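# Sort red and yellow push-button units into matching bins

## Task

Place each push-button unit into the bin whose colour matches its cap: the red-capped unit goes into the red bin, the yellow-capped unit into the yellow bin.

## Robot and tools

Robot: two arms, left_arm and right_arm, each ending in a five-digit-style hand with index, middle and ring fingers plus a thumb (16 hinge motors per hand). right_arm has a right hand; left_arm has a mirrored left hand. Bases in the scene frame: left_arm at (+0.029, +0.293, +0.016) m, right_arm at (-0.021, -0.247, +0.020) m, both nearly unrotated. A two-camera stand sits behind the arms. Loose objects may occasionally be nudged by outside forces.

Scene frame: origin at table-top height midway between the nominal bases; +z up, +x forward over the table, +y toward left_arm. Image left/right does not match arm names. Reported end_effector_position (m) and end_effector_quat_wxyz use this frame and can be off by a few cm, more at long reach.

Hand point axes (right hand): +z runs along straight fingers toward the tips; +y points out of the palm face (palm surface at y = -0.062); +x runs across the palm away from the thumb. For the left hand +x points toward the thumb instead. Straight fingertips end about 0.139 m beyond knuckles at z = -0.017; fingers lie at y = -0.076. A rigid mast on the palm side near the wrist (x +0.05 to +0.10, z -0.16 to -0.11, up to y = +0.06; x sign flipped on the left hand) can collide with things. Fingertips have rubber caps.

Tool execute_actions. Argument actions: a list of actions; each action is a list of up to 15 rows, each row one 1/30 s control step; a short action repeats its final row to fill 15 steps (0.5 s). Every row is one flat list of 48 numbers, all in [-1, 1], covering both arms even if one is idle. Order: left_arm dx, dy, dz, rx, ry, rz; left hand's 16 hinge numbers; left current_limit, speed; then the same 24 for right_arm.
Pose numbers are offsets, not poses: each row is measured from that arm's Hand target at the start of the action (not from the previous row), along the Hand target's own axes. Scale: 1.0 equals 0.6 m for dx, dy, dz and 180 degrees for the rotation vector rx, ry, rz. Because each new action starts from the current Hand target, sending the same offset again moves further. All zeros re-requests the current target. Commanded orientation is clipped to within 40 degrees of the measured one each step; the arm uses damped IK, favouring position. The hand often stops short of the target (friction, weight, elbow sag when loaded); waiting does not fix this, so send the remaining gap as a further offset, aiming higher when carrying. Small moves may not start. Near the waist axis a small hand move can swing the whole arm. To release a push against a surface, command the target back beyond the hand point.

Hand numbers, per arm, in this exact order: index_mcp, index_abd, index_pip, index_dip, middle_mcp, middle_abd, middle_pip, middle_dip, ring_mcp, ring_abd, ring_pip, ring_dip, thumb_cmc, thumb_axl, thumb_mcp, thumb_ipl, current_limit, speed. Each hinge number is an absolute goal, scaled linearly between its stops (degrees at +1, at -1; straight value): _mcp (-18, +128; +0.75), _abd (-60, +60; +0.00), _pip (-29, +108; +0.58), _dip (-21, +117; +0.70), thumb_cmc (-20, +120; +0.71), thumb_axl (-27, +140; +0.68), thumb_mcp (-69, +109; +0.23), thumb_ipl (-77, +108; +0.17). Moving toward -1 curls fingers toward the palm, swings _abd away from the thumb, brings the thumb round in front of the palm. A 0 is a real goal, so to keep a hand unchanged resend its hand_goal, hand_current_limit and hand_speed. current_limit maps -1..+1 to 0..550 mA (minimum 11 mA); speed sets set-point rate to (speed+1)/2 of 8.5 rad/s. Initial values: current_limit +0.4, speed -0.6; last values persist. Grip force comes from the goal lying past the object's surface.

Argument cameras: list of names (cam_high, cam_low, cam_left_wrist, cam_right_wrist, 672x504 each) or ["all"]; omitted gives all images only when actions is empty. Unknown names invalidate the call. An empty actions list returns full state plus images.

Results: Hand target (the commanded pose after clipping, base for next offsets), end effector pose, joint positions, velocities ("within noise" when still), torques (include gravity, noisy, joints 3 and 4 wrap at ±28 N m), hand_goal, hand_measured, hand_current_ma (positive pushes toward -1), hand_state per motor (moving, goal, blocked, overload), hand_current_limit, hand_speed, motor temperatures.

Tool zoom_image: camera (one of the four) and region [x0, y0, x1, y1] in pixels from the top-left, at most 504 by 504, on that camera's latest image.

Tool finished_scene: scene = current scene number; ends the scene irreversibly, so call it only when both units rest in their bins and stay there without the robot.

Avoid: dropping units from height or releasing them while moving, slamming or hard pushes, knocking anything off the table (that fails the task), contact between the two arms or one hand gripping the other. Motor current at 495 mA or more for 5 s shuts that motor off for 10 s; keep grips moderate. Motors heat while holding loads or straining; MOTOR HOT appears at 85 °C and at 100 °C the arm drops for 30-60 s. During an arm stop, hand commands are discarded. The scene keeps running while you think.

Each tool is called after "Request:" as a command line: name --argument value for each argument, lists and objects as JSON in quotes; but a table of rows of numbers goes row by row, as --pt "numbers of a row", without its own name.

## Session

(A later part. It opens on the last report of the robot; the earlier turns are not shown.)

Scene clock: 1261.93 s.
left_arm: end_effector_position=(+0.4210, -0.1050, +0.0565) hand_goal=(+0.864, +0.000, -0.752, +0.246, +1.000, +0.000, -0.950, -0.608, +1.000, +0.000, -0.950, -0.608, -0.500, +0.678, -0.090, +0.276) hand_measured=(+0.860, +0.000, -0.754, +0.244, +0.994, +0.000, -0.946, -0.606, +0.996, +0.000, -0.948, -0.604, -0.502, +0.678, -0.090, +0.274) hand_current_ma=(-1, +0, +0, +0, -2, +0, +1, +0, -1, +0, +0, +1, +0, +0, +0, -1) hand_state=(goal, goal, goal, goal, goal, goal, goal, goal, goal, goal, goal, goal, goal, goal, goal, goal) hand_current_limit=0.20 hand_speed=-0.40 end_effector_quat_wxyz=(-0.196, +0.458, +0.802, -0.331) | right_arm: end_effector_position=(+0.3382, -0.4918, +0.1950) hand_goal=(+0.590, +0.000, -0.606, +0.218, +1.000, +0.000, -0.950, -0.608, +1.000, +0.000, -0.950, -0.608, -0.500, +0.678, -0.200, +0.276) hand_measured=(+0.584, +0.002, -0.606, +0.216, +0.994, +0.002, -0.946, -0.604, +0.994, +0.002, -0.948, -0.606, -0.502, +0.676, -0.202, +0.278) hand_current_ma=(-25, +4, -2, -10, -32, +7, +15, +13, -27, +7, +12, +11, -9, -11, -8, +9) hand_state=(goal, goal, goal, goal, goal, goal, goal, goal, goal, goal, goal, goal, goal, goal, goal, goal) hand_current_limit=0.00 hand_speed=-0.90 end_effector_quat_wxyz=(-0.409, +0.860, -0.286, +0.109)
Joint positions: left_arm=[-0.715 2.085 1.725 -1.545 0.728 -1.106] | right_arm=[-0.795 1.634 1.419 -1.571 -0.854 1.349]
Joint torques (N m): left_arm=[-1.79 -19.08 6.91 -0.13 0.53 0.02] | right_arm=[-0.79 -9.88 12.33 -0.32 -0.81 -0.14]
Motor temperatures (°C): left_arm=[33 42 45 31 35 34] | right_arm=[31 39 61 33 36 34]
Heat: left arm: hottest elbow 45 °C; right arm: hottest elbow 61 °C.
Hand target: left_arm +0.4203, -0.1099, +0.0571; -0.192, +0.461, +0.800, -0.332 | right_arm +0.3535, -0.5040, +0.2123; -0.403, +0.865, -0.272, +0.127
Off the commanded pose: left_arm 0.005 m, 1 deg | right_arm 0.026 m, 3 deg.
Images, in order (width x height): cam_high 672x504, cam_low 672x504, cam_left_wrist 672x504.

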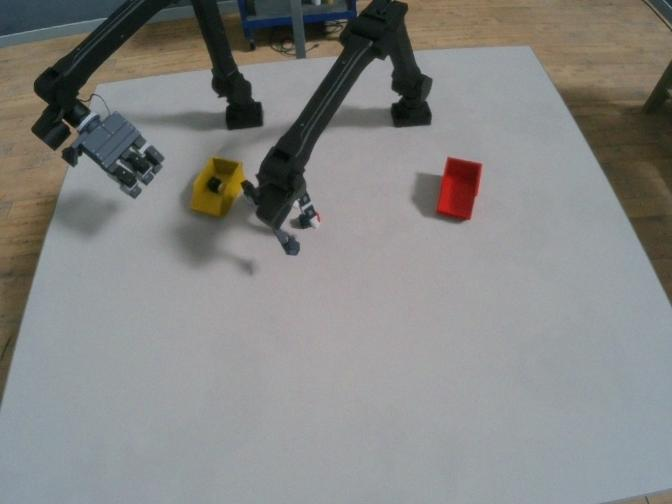

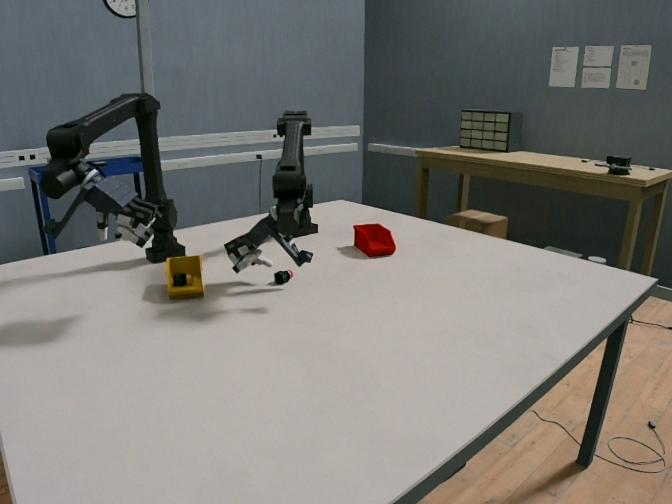

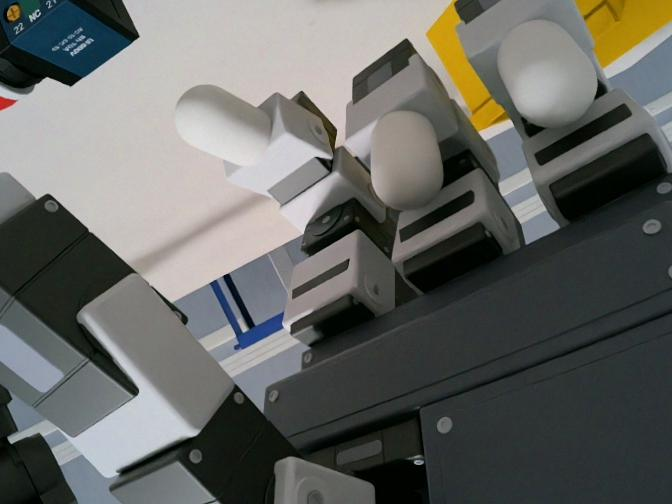

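Request:
execute_actions --actions '[[[0,0.0234,0.031,0,0,0,0.74,0,-0.752,0.246,1,0,-0.95,-0.609,1,0,-0.95,-0.609,-0.5,0.678,-0.13,0.276,0.2,-0.4,0,0,0,0,0,0,0.59,0,-0.606,0.217,1,0,-0.95,-0.609,1,0,-0.95,-0.609,-0.5,0.678,-0.2,0.276,0,-0.9]],[[0,0.0156,0.0207,0,0,0,0.74,0,-0.752,0.246,1,0,-0.95,-0.609,1,0,-0.95,-0.609,-0.5,0.678,-0.13,0.276,0.2,-0.4,0,0,0,0,0,0,0.59,0,-0.606,0.217,1,0,-0.95,-0.609,1,0,-0.95,-0.609,-0.5,0.678,-0.2,0.276,0,-0.9]]]' --cameras '["cam_high","cam_low","cam_left_wrist"]'

Request:
zoom_image --camera "cam_high" --region '[280, 180, 360, 260]'

Request:
zoom_image --camera "cam_low" --region '[250, 220, 330, 300]'

Scene clock: 1282.57 s.
left_arm: end_effector_position=(+0.4181, -0.1126, +0.0327) hand_goal=(+0.740, +0.000, -0.752, +0.246, +1.000, +0.000, -0.950, -0.608, +1.000, +0.000, -0.950, -0.608, -0.500, +0.678, -0.130, +0.276) hand_measured=(+0.732, +0.000, -0.752, +0.244, +0.994, +0.000, -0.946, -0.606, +0.996, +0.000, -0.948, -0.604, -0.502, +0.678, -0.130, +0.274) hand_current_ma=(-3, +0, +0, +0, -2, +0, +1, +0, -1, +0, +0, +1, +0, +0, +0, -1) hand_state=(goal, goal, goal, goal, goal, goal, goal, goal, goal, goal, goal, goal, goal, goal, goal, goal) hand_current_limit=0.20 hand_speed=-0.40 end_effector_quat_wxyz=(-0.181, +0.470, +0.798, -0.332) | right_arm: end_effector_position=(+0.3382, -0.4918, +0.1950) hand_goal=(+0.590, +0.000, -0.606, +0.218, +1.000, +0.000, -0.950, -0.608, +1.000, +0.000, -0.950, -0.608, -0.500, +0.678, -0.200, +0.276) hand_measured=(+0.584, +0.002, -0.606, +0.216, +0.994, +0.002, -0.946, -0.604, +0.994, +0.002, -0.948, -0.606, -0.502, +0.676, -0.202, +0.278) hand_current_ma=(-25, +4, -2, -10, -32, +7, +15, +13, -27, +7, +12, +11, -9, -11, -8, +9) hand_state=(goal, goal, goal, goal, goal, goal, goal, goal, goal, goal, goal, goal, goal, goal, goal, goal) hand_current_limit=0.00 hand_speed=-0.90 end_effector_quat_wxyz=(-0.409, +0.860, -0.286, +0.109)
Joint positions: left_arm=[-0.729 2.093 1.677 -1.452 0.728 -1.107] | right_arm=[-0.795 1.634 1.419 -1.571 -0.854 1.349]
Joint torques (N m): left_arm=[-1.67 -17.38 6.89 -0.02 0.6 -0.08] | right_arm=[-0.85 -9.99 12.3 -0.32 -0.82 -0.16]
Motor temperatures (°C): left_arm=[33 44 44 31 35 34] | right_arm=[31 39 61 33 36 34]
Heat: left arm: hottest shoulder 44 °C; right arm: hottest elbow 61 °C.
Hand target: left_arm +0.4156, -0.1126, +0.0186; -0.192, +0.461, +0.800, -0.332 | right_arm +0.3535, -0.5040, +0.2123; -0.403, +0.865, -0.272, +0.127
Off the commanded pose: left_arm 0.014 m, 2 deg | right_arm 0.026 m, 3 deg.
Images, in order (width x height): cam_high 672x504, cam_low 672x504, cam_left_wrist 672x504.

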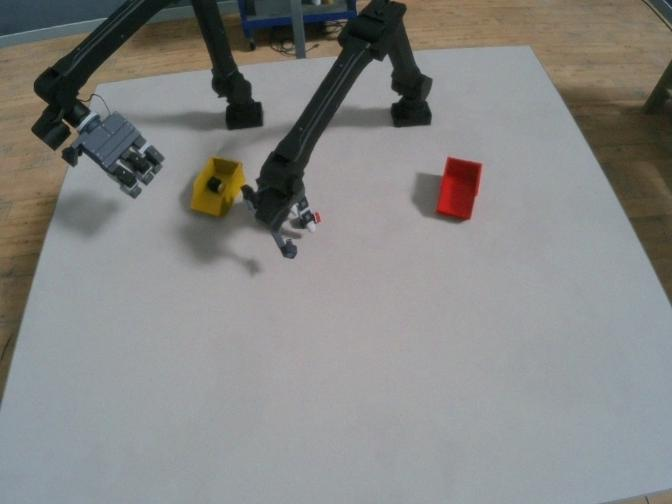

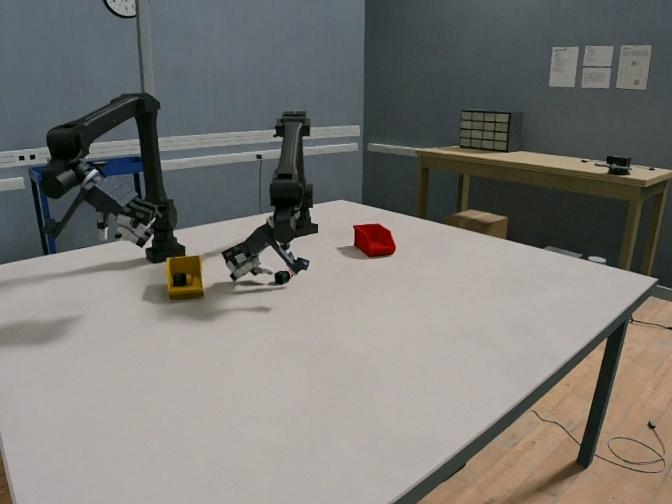

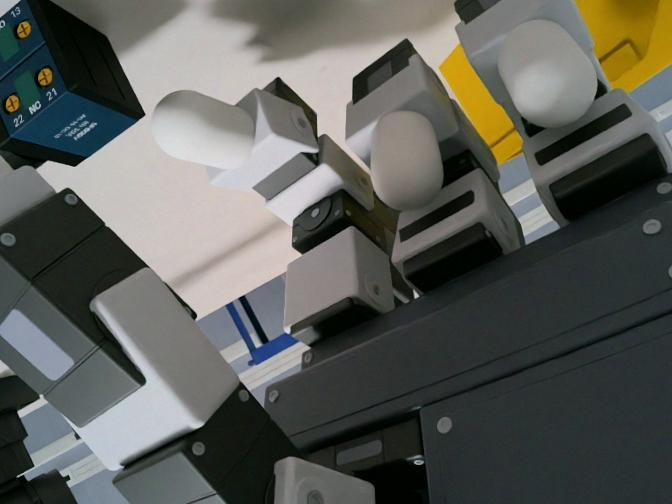

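Scaled by 6.300 from the camera's 672x504 image, which has a finer 960x720 frame.

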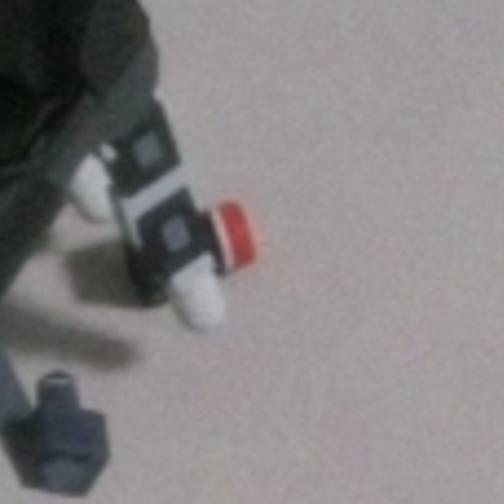

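Scaled by 6.300 from the camera's 672x504 image, which has a finer 960x720 frame.

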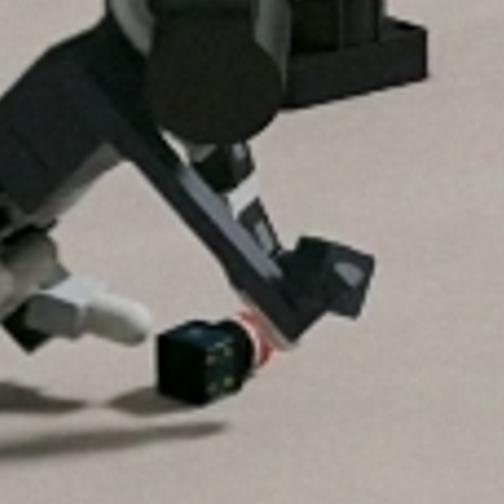

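Request:
execute_actions --actions '[[[0.0082,0.0053,0.004,0,0,0,0.74,0,-0.752,0.246,1,0,-0.95,-0.609,1,0,-0.95,-0.609,-0.5,0.678,-0.13,0.276,0.2,-0.4,0,0,0,0,0,0,0.59,0,-0.606,0.217,1,0,-0.95,-0.609,1,0,-0.95,-0.609,-0.5,0.678,-0.2,0.276,0,-0.9]]]' --cameras '["cam_high","cam_low","cam_left_wrist"]'

Request:
zoom_image --camera "cam_high" --region '[280, 180, 360, 260]'

Request:
zoom_image --camera "cam_low" --region '[250, 220, 330, 300]'

Scene clock: 1302.57 s.
left_arm: end_effector_position=(+0.4128, -0.1080, +0.0249) hand_goal=(+0.740, +0.000, -0.752, +0.246, +1.000, +0.000, -0.950, -0.608, +1.000, +0.000, -0.950, -0.608, -0.500, +0.678, -0.130, +0.276) hand_measured=(+0.732, +0.000, -0.752, +0.244, +0.994, +0.000, -0.946, -0.606, +0.996, +0.000, -0.948, -0.604, -0.502, +0.678, -0.130, +0.274) hand_current_ma=(-3, +0, +0, +0, -2, +0, +1, +0, -1, +0, +0, +1, +0, +0, +0, -1) hand_state=(goal, goal, goal, goal, goal, goal, goal, goal, goal, goal, goal, goal, goal, goal, goal, goal) hand_current_limit=0.20 hand_speed=-0.40 end_effector_quat_wxyz=(-0.187, +0.467, +0.798, -0.331) | right_arm: end_effector_position=(+0.3382, -0.4918, +0.1950) hand_goal=(+0.590, +0.000, -0.606, +0.218, +1.000, +0.000, -0.950, -0.608, +1.000, +0.000, -0.950, -0.608, -0.500, +0.678, -0.200, +0.276) hand_measured=(+0.584, +0.002, -0.606, +0.216, +0.994, +0.002, -0.946, -0.604, +0.994, +0.002, -0.948, -0.606, -0.502, +0.676, -0.202, +0.278) hand_current_ma=(-25, +4, -2, -10, -32, +7, +15, +13, -27, +7, +12, +11, -9, -11, -8, +9) hand_state=(goal, goal, goal, goal, goal, goal, goal, goal, goal, goal, goal, goal, goal, goal, goal, goal) hand_current_limit=0.00 hand_speed=-0.90 end_effector_quat_wxyz=(-0.409, +0.860, -0.286, +0.109)
Joint positions: left_arm=[-0.729 2.093 1.653 -1.44 0.728 -1.107] | right_arm=[-0.795 1.634 1.419 -1.571 -0.854 1.349]
Joint torques (N m): left_arm=[-2.02 -17.61 7.05 -0.32 0.59 -0.04] | right_arm=[-0.79 -9.82 12.29 -0.43 -0.83 -0.15]
Motor temperatures (°C): left_arm=[33 42 43 31 35 34] | right_arm=[31 39 61 33 36 34]
Heat: left arm: hottest elbow 43 °C; right arm: hottest elbow 61 °C.
Hand target: left_arm +0.4136, -0.1080, +0.0147; -0.192, +0.461, +0.800, -0.332 | right_arm +0.3535, -0.5040, +0.2123; -0.403, +0.865, -0.272, +0.127
Off the commanded pose: left_arm 0.010 m, 1 deg | right_arm 0.026 m, 3 deg.
Images, in order (width x height): cam_high 672x504, cam_low 672x504, cam_left_wrist 672x504.

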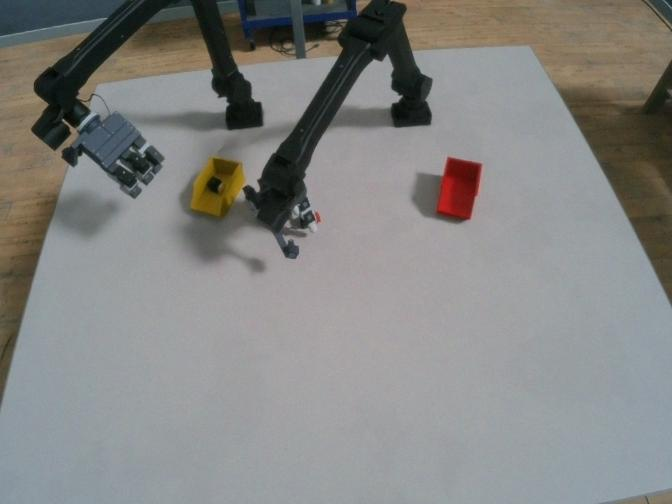

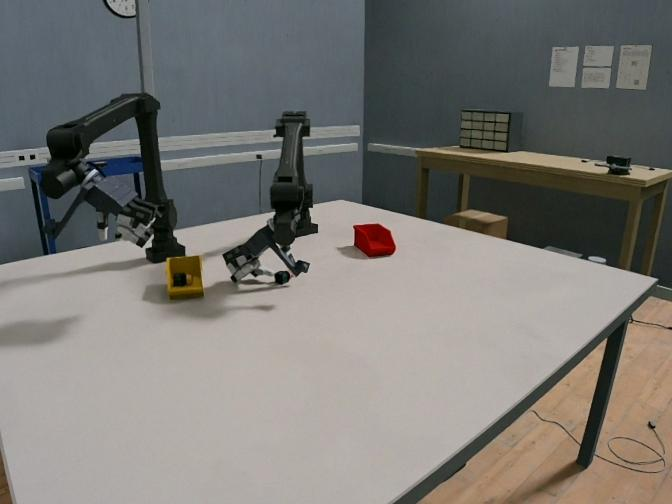

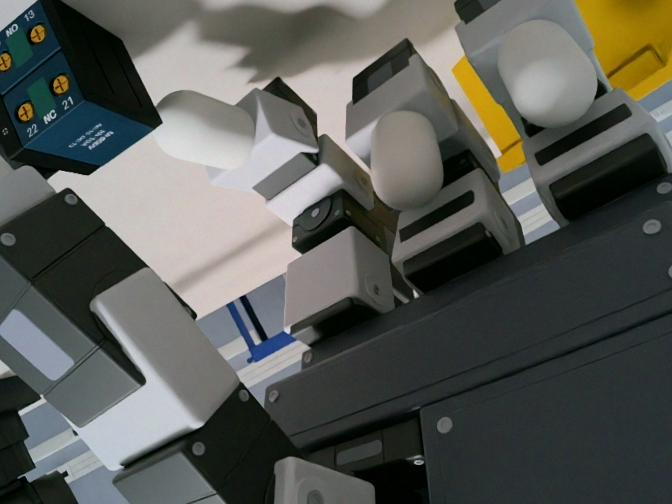

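Scaled by 6.300 from the camera's 672x504 image, which has a finer 960x720 frame.

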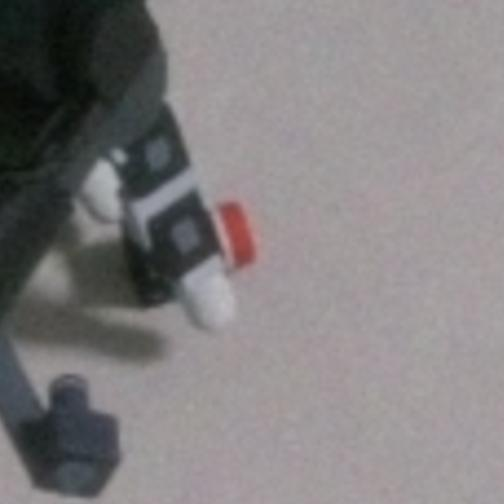

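Scaled by 6.300 from the camera's 672x504 image, which has a finer 960x720 frame.

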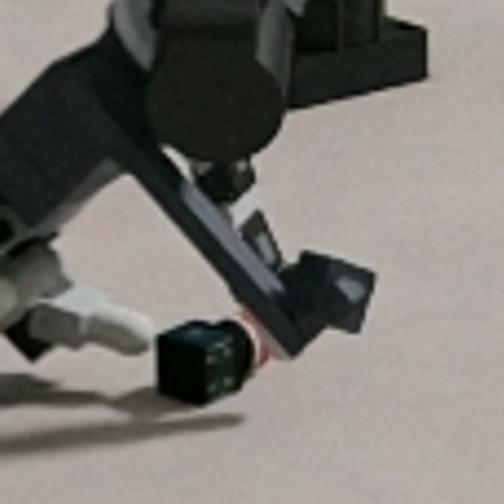

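Request:
execute_actions --actions '[[[0,0.0105,0.0105,0,0,0,0.74,0,-0.752,0.246,1,0,-0.95,-0.609,1,0,-0.95,-0.609,-0.5,0.678,-0.18,0.276,0.2,-0.4,0,0,0,0,0,0,0.59,0,-0.606,0.217,1,0,-0.95,-0.609,1,0,-0.95,-0.609,-0.5,0.678,-0.2,0.276,0,-0.9]],[[0,0,0,0,0,0,0.6,0,-0.752,0.246,1,0,-0.95,-0.609,1,0,-0.95,-0.609,-0.5,0.678,-0.42,0.276,0.2,-0.8,0,0,0,0,0,0,0.59,0,-0.606,0.217,1,0,-0.95,-0.609,1,0,-0.95,-0.609,-0.5,0.678,-0.2,0.276,0,-0.9]],[[0,0,0,0,0,0,0.49,0,-0.752,0.246,1,0,-0.95,-0.609,1,0,-0.95,-0.609,-0.5,0.678,-0.42,0.276,0.2,-0.8,0,0,0,0,0,0,0.59,0,-0.606,0.217,1,0,-0.95,-0.609,1,0,-0.95,-0.609,-0.5,0.678,-0.2,0.276,0,-0.9]]]' --cameras '["cam_high","cam_low","cam_left_wrist"]'

Request:
zoom_image --camera "cam_high" --region '[280, 180, 360, 260]'

Request:
zoom_image --camera "cam_low" --region '[250, 220, 330, 300]'

Scene clock: 1319.63 s.
left_arm: end_effector_position=(+0.4134, -0.1085, +0.0180) hand_goal=(+0.490, +0.000, -0.752, +0.246, +1.000, +0.000, -0.950, -0.608, +1.000, +0.000, -0.950, -0.608, -0.500, +0.678, -0.420, +0.276) hand_measured=(+0.612, +0.000, -0.732, +0.246, +0.994, +0.000, -0.946, -0.606, +0.996, +0.000, -0.948, -0.604, -0.500, +0.680, -0.266, +0.308) hand_current_ma=(+316, +0, +14, +0, -2, +0, +1, +0, -1, +0, +0, +1, +0, +0, +330, +48) hand_state=(blocked, goal, blocked, goal, goal, goal, goal, goal, goal, goal, goal, goal, goal, goal, blocked, blocked) hand_current_limit=0.20 hand_speed=-0.80 end_effector_quat_wxyz=(-0.186, +0.466, +0.799, -0.331) | right_arm: end_effector_position=(+0.3382, -0.4918, +0.1950) hand_goal=(+0.590, +0.000, -0.606, +0.218, +1.000, +0.000, -0.950, -0.608, +1.000, +0.000, -0.950, -0.608, -0.500, +0.678, -0.200, +0.276) hand_measured=(+0.584, +0.002, -0.606, +0.216, +0.994, +0.002, -0.946, -0.604, +0.994, +0.002, -0.948, -0.606, -0.502, +0.676, -0.202, +0.278) hand_current_ma=(-25, +4, -2, -10, -32, +7, +15, +13, -27, +7, +12, +11, -9, -11, -8, +9) hand_state=(goal, goal, goal, goal, goal, goal, goal, goal, goal, goal, goal, goal, goal, goal, goal, goal) hand_current_limit=0.00 hand_speed=-0.90 end_effector_quat_wxyz=(-0.409, +0.860, -0.286, +0.109)
Joint positions: left_arm=[-0.729 2.1 1.646 -1.422 0.728 -1.112] | right_arm=[-0.795 1.634 1.419 -1.571 -0.854 1.349]
Joint torques (N m): left_arm=[-1.55 -18.2 6.91 -0.14 0.57 0.01] | right_arm=[-0.97 -9.99 12.29 -0.32 -0.8 -0.15]
Motor temperatures (°C): left_arm=[33 42 43 31 35 34] | right_arm=[31 39 61 33 36 34]
Heat: left arm: hottest elbow 43 °C; right arm: hottest elbow 61 °C.
Hand target: left_arm +0.4136, -0.1080, +0.0058; -0.192, +0.461, +0.800, -0.332 | right_arm +0.3535, -0.5040, +0.2123; -0.403, +0.865, -0.272, +0.127
Off the commanded pose: left_arm 0.012 m, 1 deg | right_arm 0.026 m, 3 deg.
Images, in order (width x height): cam_high 672x504, cam_low 672x504, cam_left_wrist 672x504.

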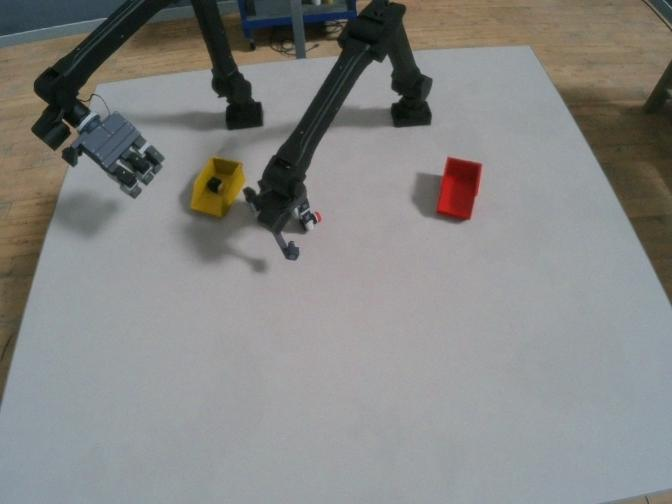

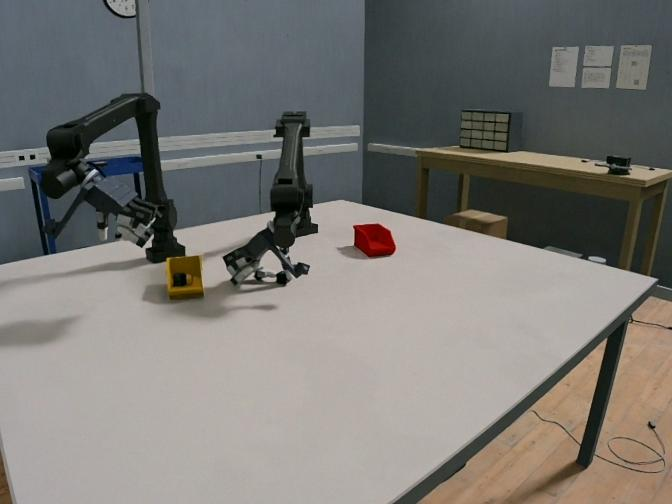

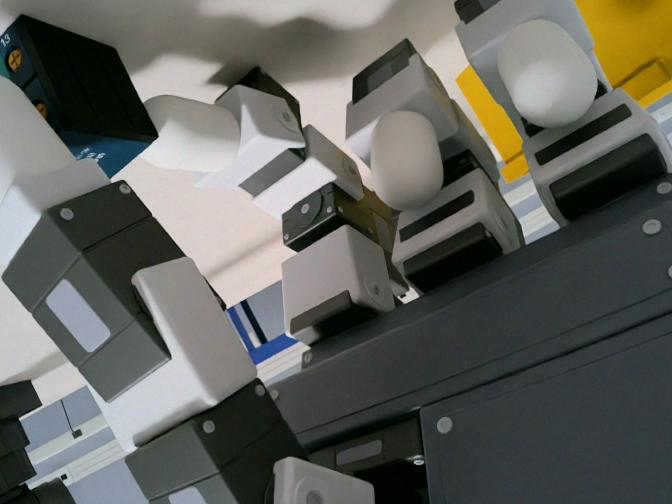

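Scaled by 6.300 from the camera's 672x504 image, which has a finer 960x720 frame.

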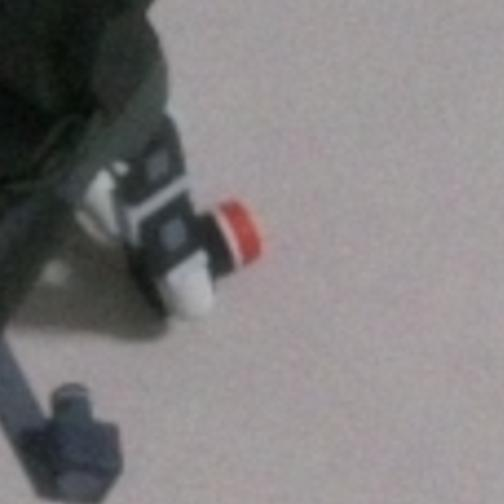

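Scaled by 6.300 from the camera's 672x504 image, which has a finer 960x720 frame.

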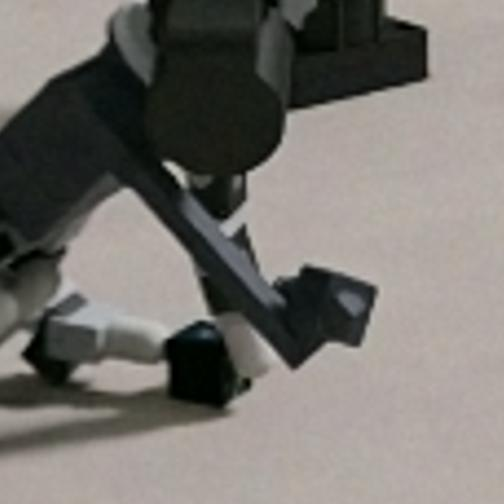

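Request:
execute_actions --actions '[[[0,-0.0236,-0.0236,0,0,0,0.45,0,-0.752,0.246,1,0,-0.95,-0.609,1,0,-0.95,-0.609,-0.5,0.678,-0.45,0.276,0.2,-0.8,0,0,0,0,0,0,0.59,0,-0.606,0.217,1,0,-0.95,-0.609,1,0,-0.95,-0.609,-0.5,0.678,-0.2,0.276,0,-0.9]],[[0,-0.047,-0.047,0,0,0,0.45,0,-0.752,0.246,1,0,-0.95,-0.609,1,0,-0.95,-0.609,-0.5,0.678,-0.45,0.276,0.2,-0.8,0,0,0,0,0,0,0.59,0,-0.606,0.217,1,0,-0.95,-0.609,1,0,-0.95,-0.609,-0.5,0.678,-0.2,0.276,0,-0.9]],[[0,-0.047,-0.047,0,0,0,0.45,0,-0.752,0.246,1,0,-0.95,-0.609,1,0,-0.95,-0.609,-0.5,0.678,-0.45,0.276,0.2,-0.8,0,0,0,0,0,0,0.59,0,-0.606,0.217,1,0,-0.95,-0.609,1,0,-0.95,-0.609,-0.5,0.678,-0.2,0.276,0,-0.9]]]' --cameras '["cam_high","cam_low","cam_left_wrist"]'

Request:
zoom_image --camera "cam_low" --region '[250, 200, 330, 280]'

Scene clock: 1334.47 s.
left_arm: end_effector_position=(+0.4045, -0.1008, +0.0838) hand_goal=(+0.450, +0.000, -0.752, +0.246, +1.000, +0.000, -0.950, -0.608, +1.000, +0.000, -0.950, -0.608, -0.500, +0.678, -0.450, +0.276) hand_measured=(+0.602, +0.000, -0.722, +0.256, +0.994, +0.000, -0.946, -0.606, +0.996, +0.000, -0.948, -0.604, -0.500, +0.680, -0.266, +0.308) hand_current_ma=(+330, +0, +26, +4, -2, +0, +1, +0, -1, +0, +0, +1, +0, +0, +330, +49) hand_state=(blocked, goal, blocked, goal, goal, goal, goal, goal, goal, goal, goal, goal, goal, goal, blocked, blocked) hand_current_limit=0.20 hand_speed=-0.80 end_effector_quat_wxyz=(-0.206, +0.459, +0.800, -0.327) | right_arm: end_effector_position=(+0.3382, -0.4918, +0.1950) hand_goal=(+0.590, +0.000, -0.606, +0.218, +1.000, +0.000, -0.950, -0.608, +1.000, +0.000, -0.950, -0.608, -0.500, +0.678, -0.200, +0.276) hand_measured=(+0.584, +0.002, -0.606, +0.216, +0.994, +0.002, -0.946, -0.604, +0.994, +0.002, -0.948, -0.606, -0.502, +0.676, -0.202, +0.278) hand_current_ma=(-25, +4, -2, -10, -32, +7, +15, +13, -27, +7, +12, +11, -9, -11, -8, +9) hand_state=(goal, goal, goal, goal, goal, goal, goal, goal, goal, goal, goal, goal, goal, goal, goal, goal) hand_current_limit=0.00 hand_speed=-0.90 end_effector_quat_wxyz=(-0.409, +0.860, -0.286, +0.109)
Joint positions: left_arm=[-0.729 2.036 1.716 -1.603 0.728 -1.107] | right_arm=[-0.795 1.634 1.419 -1.571 -0.854 1.349]
Joint torques (N m): left_arm=[-1.55 -20.13 10.91 -1.28 0.53 -0.02] | right_arm=[-0.5 -10.23 12.33 -0.38 -0.83 -0.15]
Motor temperatures (°C): left_arm=[33 43 43 31 35 34] | right_arm=[31 39 61 33 36 34]
Heat: left arm: hottest shoulder 43 °C; right arm: hottest elbow 61 °C.
Hand target: left_arm +0.4137, -0.1080, +0.1056; -0.192, +0.461, +0.800, -0.332 | right_arm +0.3535, -0.5040, +0.2123; -0.403, +0.865, -0.272, +0.127
Off the commanded pose: left_arm 0.025 m, 2 deg | right_arm 0.026 m, 3 deg.
Images, in order (width x height): cam_high 672x504, cam_low 672x504, cam_left_wrist 672x504.

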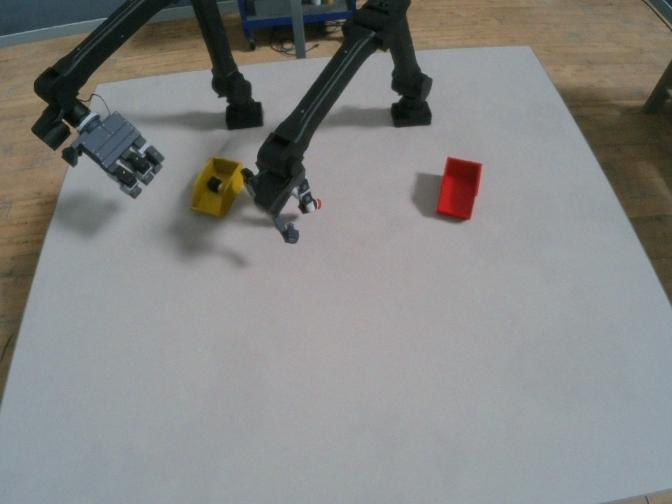

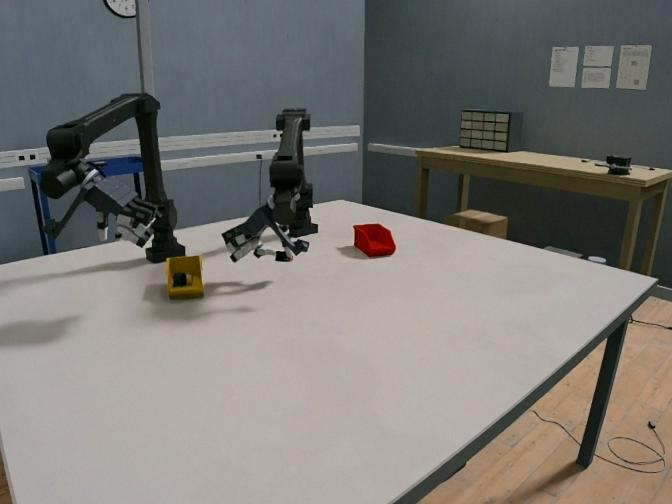

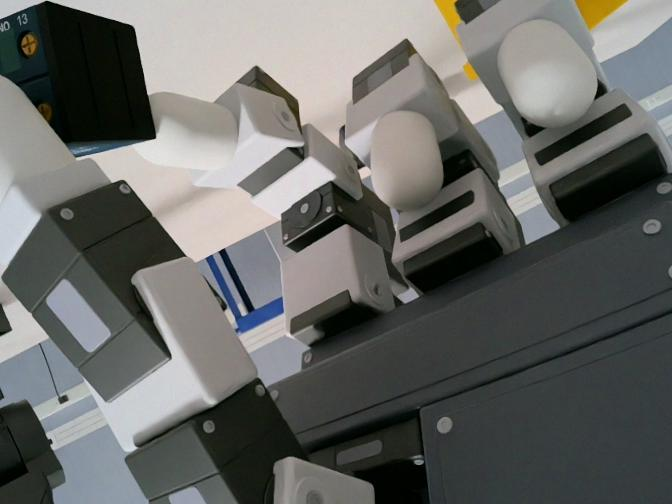

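Scaled by 6.300 from the camera's 672x504 image, which has a finer 960x720 frame.

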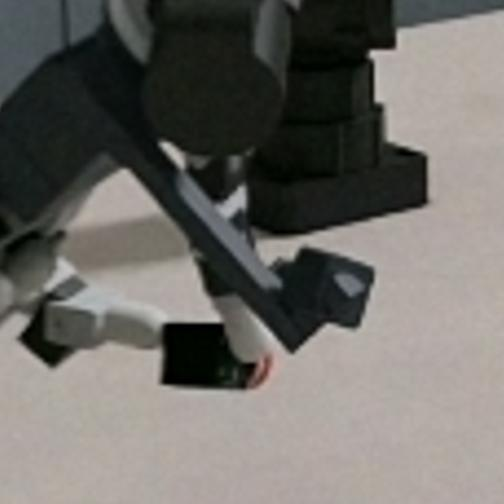

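Request:
execute_actions --actions '[[[0,-0.0354,-0.0354,0,0,0,0.45,0,-0.752,0.246,1,0,-0.95,-0.609,1,0,-0.95,-0.609,-0.5,0.678,-0.45,0.276,0.2,-0.8,0,0,0,0,0,0,0.59,0,-0.606,0.217,1,0,-0.95,-0.609,1,0,-0.95,-0.609,-0.5,0.678,-0.2,0.276,0,-0.9]],[[0,-0.0354,-0.0354,0,0,0,0.45,0,-0.752,0.246,1,0,-0.95,-0.609,1,0,-0.95,-0.609,-0.5,0.678,-0.45,0.276,0.2,-0.8,0,0,0,0,0,0,0.59,0,-0.606,0.217,1,0,-0.95,-0.609,1,0,-0.95,-0.609,-0.5,0.678,-0.2,0.276,0,-0.9]],[[0.0664,0.0271,-0.0271,0,-0.0401,-0.0401,0.45,0,-0.752,0.246,1,0,-0.95,-0.609,1,0,-0.95,-0.609,-0.5,0.678,-0.45,0.276,0.2,-0.8,0,0,0,0,0,0,0.59,0,-0.606,0.217,1,0,-0.95,-0.609,1,0,-0.95,-0.609,-0.5,0.678,-0.2,0.276,0,-0.9]],[[0.0586,0.035,-0.035,0,-0.0401,-0.0401,0.45,0,-0.752,0.246,1,0,-0.95,-0.609,1,0,-0.95,-0.609,-0.5,0.678,-0.45,0.276,0.2,-0.8,0,0,0,0,0,0,0.59,0,-0.606,0.217,1,0,-0.95,-0.609,1,0,-0.95,-0.609,-0.5,0.678,-0.2,0.276,0,-0.9]],[[0.0489,0.0418,-0.0418,0,-0.0401,-0.0401,0.45,0,-0.752,0.246,1,0,-0.95,-0.609,1,0,-0.95,-0.609,-0.5,0.678,-0.45,0.276,0.2,-0.8,0,0,0,0,0,0,0.59,0,-0.606,0.217,1,0,-0.95,-0.609,1,0,-0.95,-0.609,-0.5,0.678,-0.2,0.276,0,-0.9]],[[0.0376,0.0472,-0.0472,0,-0.0401,-0.0401,0.45,0,-0.752,0.246,1,0,-0.95,-0.609,1,0,-0.95,-0.609,-0.5,0.678,-0.45,0.276,0.2,-0.8,0,0,0,0,0,0,0.59,0,-0.606,0.217,1,0,-0.95,-0.609,1,0,-0.95,-0.609,-0.5,0.678,-0.2,0.276,0,-0.9]],[[0.0252,0.0512,-0.0512,0,-0.0401,-0.0401,0.45,0,-0.752,0.246,1,0,-0.95,-0.609,1,0,-0.95,-0.609,-0.5,0.678,-0.45,0.276,0.2,-0.8,0,0,0,0,0,0,0.59,0,-0.606,0.217,1,0,-0.95,-0.609,1,0,-0.95,-0.609,-0.5,0.678,-0.2,0.276,0,-0.9]]]' --cameras '["cam_high","cam_left_wrist"]'

Scene clock: 1405.47 s.
left_arm: end_effector_position=(+0.4105, +0.1236, +0.1579) hand_goal=(+0.450, +0.000, -0.752, +0.246, +1.000, +0.000, -0.950, -0.608, +1.000, +0.000, -0.950, -0.608, -0.500, +0.678, -0.450, +0.276) hand_measured=(+0.600, +0.000, -0.722, +0.256, +0.994, +0.000, -0.946, -0.606, +0.996, +0.000, -0.948, -0.604, -0.502, +0.680, -0.266, +0.308) hand_current_ma=(+330, +0, +27, +4, -2, +0, +1, +0, -1, +0, +0, +1, +0, +0, +330, +49) hand_state=(blocked, goal, blocked, goal, goal, goal, goal, goal, goal, goal, goal, goal, goal, goal, blocked, blocked) hand_current_limit=0.20 hand_speed=-0.80 end_effector_quat_wxyz=(-0.045, +0.072, +0.922, -0.379) | right_arm: end_effector_position=(+0.3382, -0.4918, +0.1950) hand_goal=(+0.590, +0.000, -0.606, +0.218, +1.000, +0.000, -0.950, -0.608, +1.000, +0.000, -0.950, -0.608, -0.500, +0.678, -0.200, +0.276) hand_measured=(+0.584, +0.002, -0.606, +0.216, +0.994, +0.002, -0.946, -0.604, +0.994, +0.002, -0.948, -0.606, -0.502, +0.676, -0.202, +0.278) hand_current_ma=(-25, +4, -2, -10, -32, +7, +15, +13, -27, +7, +12, +11, -9, -11, -8, +9) hand_state=(goal, goal, goal, goal, goal, goal, goal, goal, goal, goal, goal, goal, goal, goal, goal, goal) hand_current_limit=0.00 hand_speed=-0.90 end_effector_quat_wxyz=(-0.409, +0.860, -0.286, +0.109)
Joint positions: left_arm=[-0.276 1.505 1.199 -1.198 0.781 -1.704] | right_arm=[-0.795 1.634 1.419 -1.571 -0.854 1.349]
Joint torques (N m): left_arm=[-2.2 -13.8 7.82 0.64 0.46 -0.14] | right_arm=[-0.56 -9.82 12.29 -0.32 -0.79 -0.15]
Motor temperatures (°C): left_arm=[33 43 46 31 35 34] | right_arm=[31 39 62 33 36 34]
Heat: left arm: hottest elbow 46 °C; right arm: hottest elbow 62 °C.
Hand target: left_arm +0.4134, +0.1220, +0.1657; -0.030, +0.072, +0.921, -0.381 | right_arm +0.3535, -0.5040, +0.2123; -0.403, +0.865, -0.272, +0.127
Off the commanded pose: left_arm 0.008 m, 2 deg | right_arm 0.026 m, 3 deg.
Images, in order (width x height): cam_high 672x504, cam_left_wrist 672x504.

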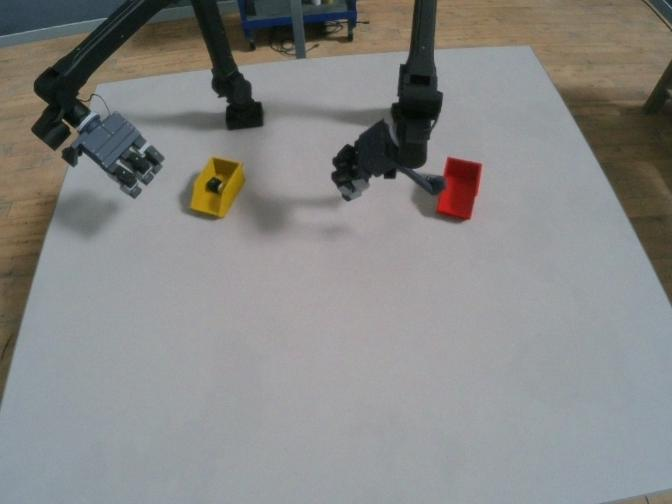

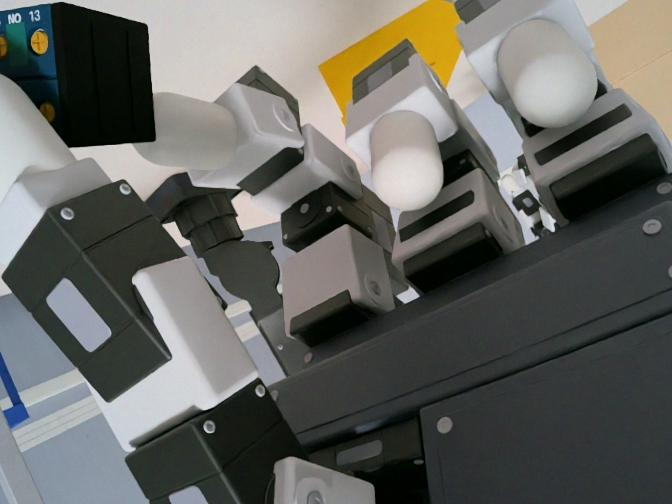

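Request:
execute_actions --actions '[[[0.012,0.0535,-0.0535,0,-0.0401,-0.0401,0.45,0,-0.752,0.246,1,0,-0.95,-0.609,1,0,-0.95,-0.609,-0.5,0.678,-0.45,0.276,0.2,-0.8,0,0,0,0,0,0,0.59,0,-0.606,0.217,1,0,-0.95,-0.609,1,0,-0.95,-0.609,-0.5,0.678,-0.2,0.276,0,-0.9]],[[-0.0016,0.0542,-0.0542,0,-0.0401,-0.0401,0.45,0,-0.752,0.246,1,0,-0.95,-0.609,1,0,-0.95,-0.609,-0.5,0.678,-0.45,0.276,0.2,-0.8,0,0,0,0,0,0,0.59,0,-0.606,0.217,1,0,-0.95,-0.609,1,0,-0.95,-0.609,-0.5,0.678,-0.2,0.276,0,-0.9]],[[-0.0152,0.0531,-0.0531,0,-0.0401,-0.0401,0.45,0,-0.752,0.246,1,0,-0.95,-0.609,1,0,-0.95,-0.609,-0.5,0.678,-0.45,0.276,0.2,-0.8,0,0,0,0,0,0,0.59,0,-0.606,0.217,1,0,-0.95,-0.609,1,0,-0.95,-0.609,-0.5,0.678,-0.2,0.276,0,-0.9]],[[-0.0282,0.0504,-0.0504,0,-0.0401,-0.0401,0.45,0,-0.752,0.246,1,0,-0.95,-0.609,1,0,-0.95,-0.609,-0.5,0.678,-0.45,0.276,0.2,-0.8,0,0,0,0,0,0,0.59,0,-0.606,0.217,1,0,-0.95,-0.609,1,0,-0.95,-0.609,-0.5,0.678,-0.2,0.276,0,-0.9]],[[-0.0404,0.0461,-0.0461,0,-0.0401,-0.0401,0.45,0,-0.752,0.246,1,0,-0.95,-0.609,1,0,-0.95,-0.609,-0.5,0.678,-0.45,0.276,0.2,-0.8,0,0,0,0,0,0,0.59,0,-0.606,0.217,1,0,-0.95,-0.609,1,0,-0.95,-0.609,-0.5,0.678,-0.2,0.276,0,-0.9]]]' --cameras '["cam_high","cam_low","cam_left_wrist"]'

Request:
zoom_image --camera "cam_high" --region '[410, 110, 510, 210]'

Request:
zoom_image --camera "cam_low" --region '[320, 180, 420, 280]'

Scene clock: 1432.97 s.
left_arm: end_effector_position=(+0.4073, +0.3519, +0.1561) hand_goal=(+0.450, +0.000, -0.752, +0.246, +1.000, +0.000, -0.950, -0.608, +1.000, +0.000, -0.950, -0.608, -0.500, +0.678, -0.450, +0.276) hand_measured=(+0.600, +0.000, -0.722, +0.256, +0.994, +0.000, -0.946, -0.606, +0.994, +0.000, -0.948, -0.604, -0.502, +0.680, -0.266, +0.308) hand_current_ma=(+330, +0, +27, +4, -2, +0, +1, +0, -1, +0, +0, +1, +0, +0, +330, +50) hand_state=(blocked, goal, blocked, goal, goal, goal, goal, goal, goal, goal, goal, goal, goal, goal, blocked, blocked) hand_current_limit=0.20 hand_speed=-0.80 end_effector_quat_wxyz=(+0.115, -0.326, +0.868, -0.357) | right_arm: end_effector_position=(+0.3382, -0.4918, +0.1950) hand_goal=(+0.590, +0.000, -0.606, +0.218, +1.000, +0.000, -0.950, -0.608, +1.000, +0.000, -0.950, -0.608, -0.500, +0.678, -0.200, +0.276) hand_measured=(+0.584, +0.002, -0.606, +0.216, +0.994, +0.002, -0.946, -0.604, +0.994, +0.002, -0.948, -0.606, -0.502, +0.676, -0.202, +0.278) hand_current_ma=(-25, +4, -2, -10, -32, +7, +15, +13, -27, +7, +12, +11, -9, -11, -8, +9) hand_state=(goal, goal, goal, goal, goal, goal, goal, goal, goal, goal, goal, goal, goal, goal, goal, goal) hand_current_limit=0.00 hand_speed=-0.90 end_effector_quat_wxyz=(-0.409, +0.860, -0.286, +0.109)
Joint positions: left_arm=[0.315 1.327 1.004 -0.932 0.713 -2.08] | right_arm=[-0.795 1.634 1.419 -1.571 -0.854 1.349]
Joint torques (N m): left_arm=[-1.96 -11.52 8.51 0.95 0.52 -0.1] | right_arm=[-0.62 -10.05 12.33 -0.31 -0.82 -0.13]
Motor temperatures (°C): left_arm=[33 42 45 31 35 34] | right_arm=[31 39 62 33 36 34]
Heat: left arm: hottest elbow 45 °C; right arm: hottest elbow 62 °C.
Hand target: left_arm +0.4130, +0.3519, +0.1658; +0.137, -0.332, +0.862, -0.357 | right_arm +0.3535, -0.5040, +0.2123; -0.403, +0.865, -0.272, +0.127
Off the commanded pose: left_arm 0.011 m, 3 deg | right_arm 0.026 m, 3 deg.
joint sent to its limit (left arm) — joint 6 (wrist roll), lower limit. The joint targets are off in position, not in orientation.
Images, in order (width x height): cam_high 672x504, cam_low 672x504, cam_left_wrist 672x504.

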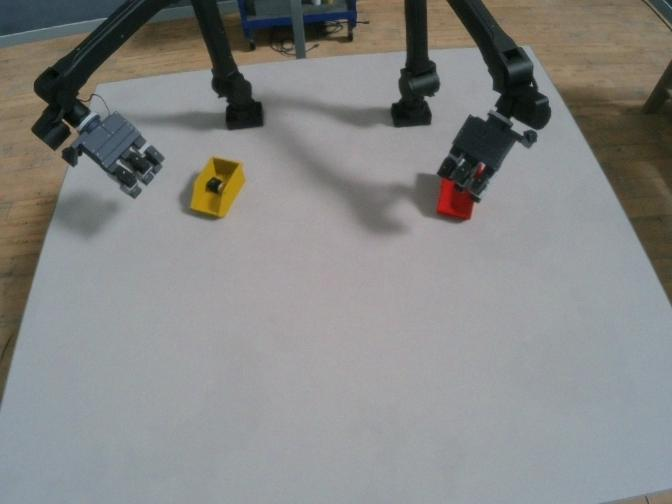

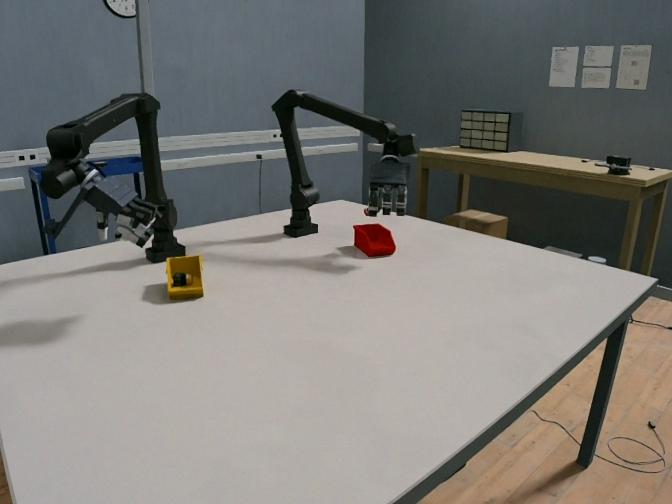

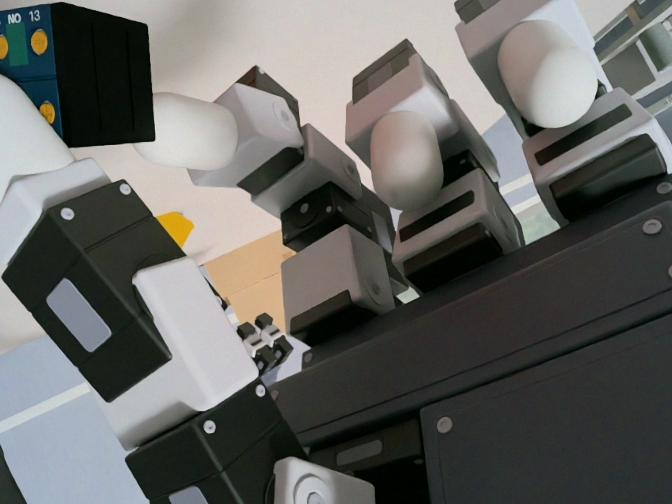

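Scaled by 5.040 from the camera's 672x504 image, which has a finer 960x720 frame.

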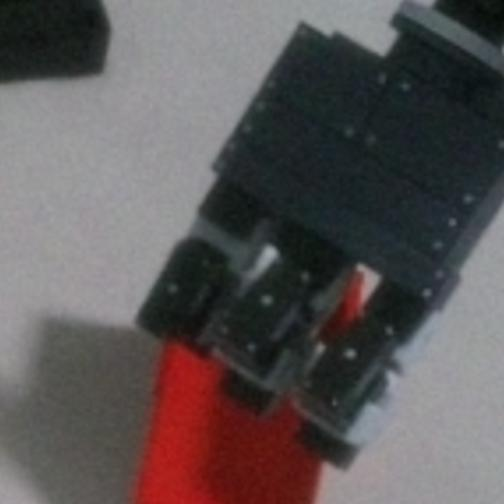

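Scaled by 5.040 from the camera's 672x504 image, which has a finer 960x720 frame.

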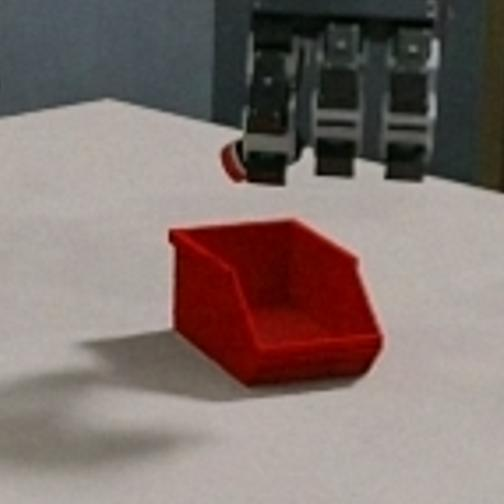

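Request:
execute_actions --actions '[[[0.0049,0.0424,0.0378,0,0,0,0.45,0,-0.752,0.246,1,0,-0.95,-0.609,1,0,-0.95,-0.609,-0.5,0.678,-0.45,0.276,0.2,-0.8,0,0,0,0,0,0,0.59,0,-0.606,0.217,1,0,-0.95,-0.609,1,0,-0.95,-0.609,-0.5,0.678,-0.2,0.276,0,-0.9]],[[0.0049,0.0424,0.0378,0,0,0,0.45,0,-0.752,0.246,1,0,-0.95,-0.609,1,0,-0.95,-0.609,-0.5,0.678,-0.45,0.276,0.2,-0.8,0,0,0,0,0,0,0.59,0,-0.606,0.217,1,0,-0.95,-0.609,1,0,-0.95,-0.609,-0.5,0.678,-0.2,0.276,0,-0.9]]]' --cameras '["cam_high","cam_low","cam_left_wrist"]'

Request:
zoom_image --camera "cam_high" --region '[410, 130, 510, 230]'

Request:
zoom_image --camera "cam_low" --region '[320, 180, 420, 280]'

Scene clock: 1461.67 s.
left_arm: end_effector_position=(+0.3982, +0.3499, +0.0965) hand_goal=(+0.450, +0.000, -0.752, +0.246, +1.000, +0.000, -0.950, -0.608, +1.000, +0.000, -0.950, -0.608, -0.500, +0.678, -0.450, +0.276) hand_measured=(+0.600, +0.000, -0.722, +0.256, +0.994, +0.000, -0.946, -0.606, +0.994, +0.000, -0.948, -0.604, -0.502, +0.680, -0.266, +0.308) hand_current_ma=(+330, +0, +27, +4, -2, +0, +1, +0, -1, +0, +0, +1, +0, +0, +330, +50) hand_state=(blocked, goal, blocked, goal, goal, goal, goal, goal, goal, goal, goal, goal, goal, goal, blocked, blocked) hand_current_limit=0.20 hand_speed=-0.80 end_effector_quat_wxyz=(+0.126, -0.324, +0.867, -0.357) | right_arm: end_effector_position=(+0.3382, -0.4918, +0.1950) hand_goal=(+0.590, +0.000, -0.606, +0.218, +1.000, +0.000, -0.950, -0.608, +1.000, +0.000, -0.950, -0.608, -0.500, +0.678, -0.200, +0.276) hand_measured=(+0.584, +0.002, -0.606, +0.216, +0.994, +0.002, -0.946, -0.604, +0.994, +0.002, -0.948, -0.606, -0.502, +0.676, -0.202, +0.278) hand_current_ma=(-25, +4, -2, -10, -32, +7, +15, +13, -27, +7, +12, +11, -9, -11, -8, +9) hand_state=(goal, goal, goal, goal, goal, goal, goal, goal, goal, goal, goal, goal, goal, goal, goal, goal) hand_current_limit=0.00 hand_speed=-0.90 end_effector_quat_wxyz=(-0.409, +0.860, -0.286, +0.109)
Joint positions: left_arm=[0.318 1.356 0.86 -0.736 0.713 -2.082] | right_arm=[-0.795 1.634 1.419 -1.571 -0.854 1.349]
Joint torques (N m): left_arm=[-2.08 -8.82 8.25 1.14 0.52 -0.08] | right_arm=[-0.67 -10.11 12.3 -0.46 -0.84 -0.17]
Motor temperatures (°C): left_arm=[33 41 44 32 35 34] | right_arm=[31 39 62 33 36 34]
Heat: left arm: hottest elbow 44 °C; right arm: hottest elbow 62 °C.
Hand target: left_arm +0.4060, +0.3509, +0.0977; +0.137, -0.332, +0.862, -0.357 | right_arm +0.3535, -0.5040, +0.2123; -0.403, +0.865, -0.272, +0.127
Off the commanded pose: left_arm 0.008 m, 2 deg | right_arm 0.026 m, 3 deg.
joint sent to its limit (left arm) — joint 6 (wrist roll), lower limit. The joint targets are off in position, not in orientation.
Images, in order (width x height): cam_high 672x504, cam_low 672x504, cam_left_wrist 672x504.

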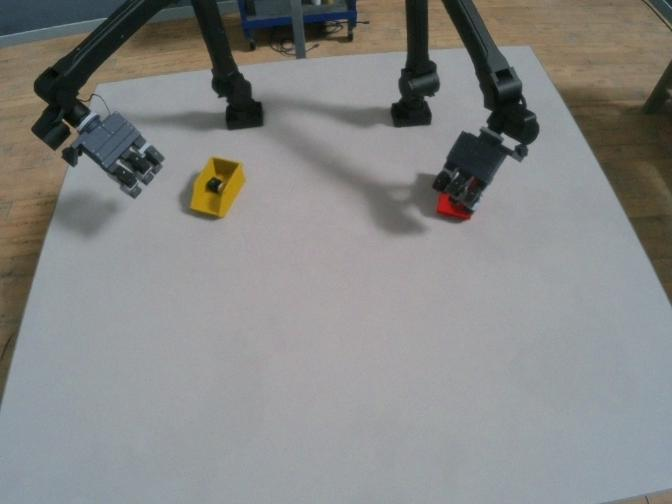

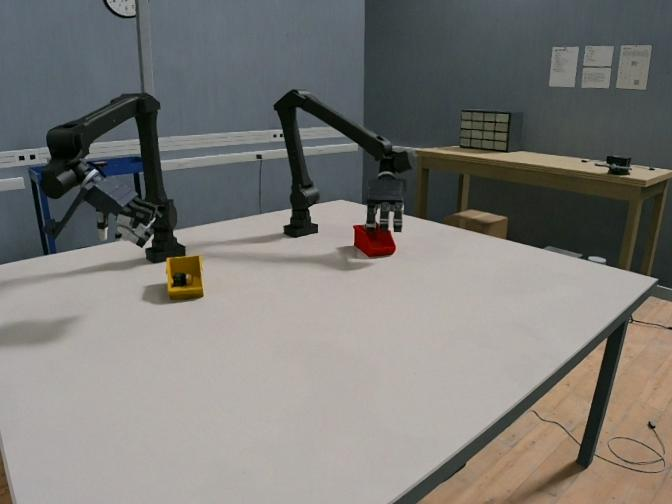

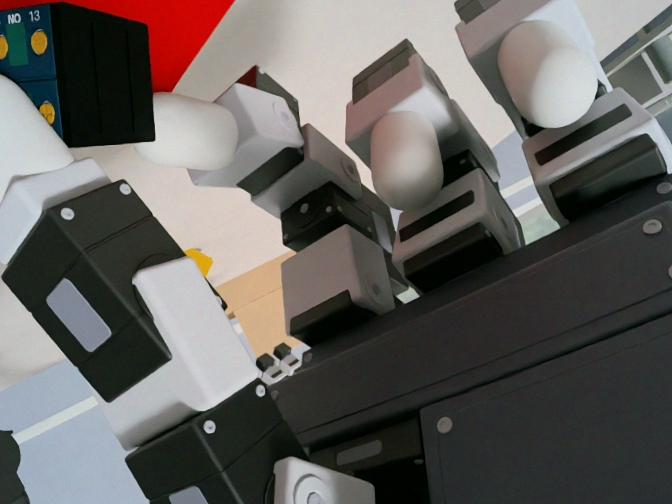

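Scaled by 5.040 from the camera's 672x504 image, which has a finer 960x720 frame.

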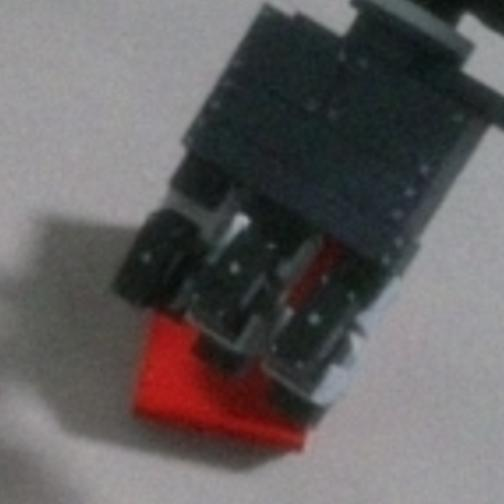

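Scaled by 5.040 from the camera's 672x504 image, which has a finer 960x720 frame.

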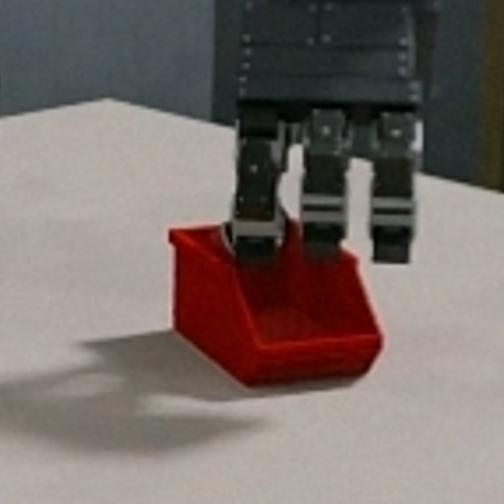

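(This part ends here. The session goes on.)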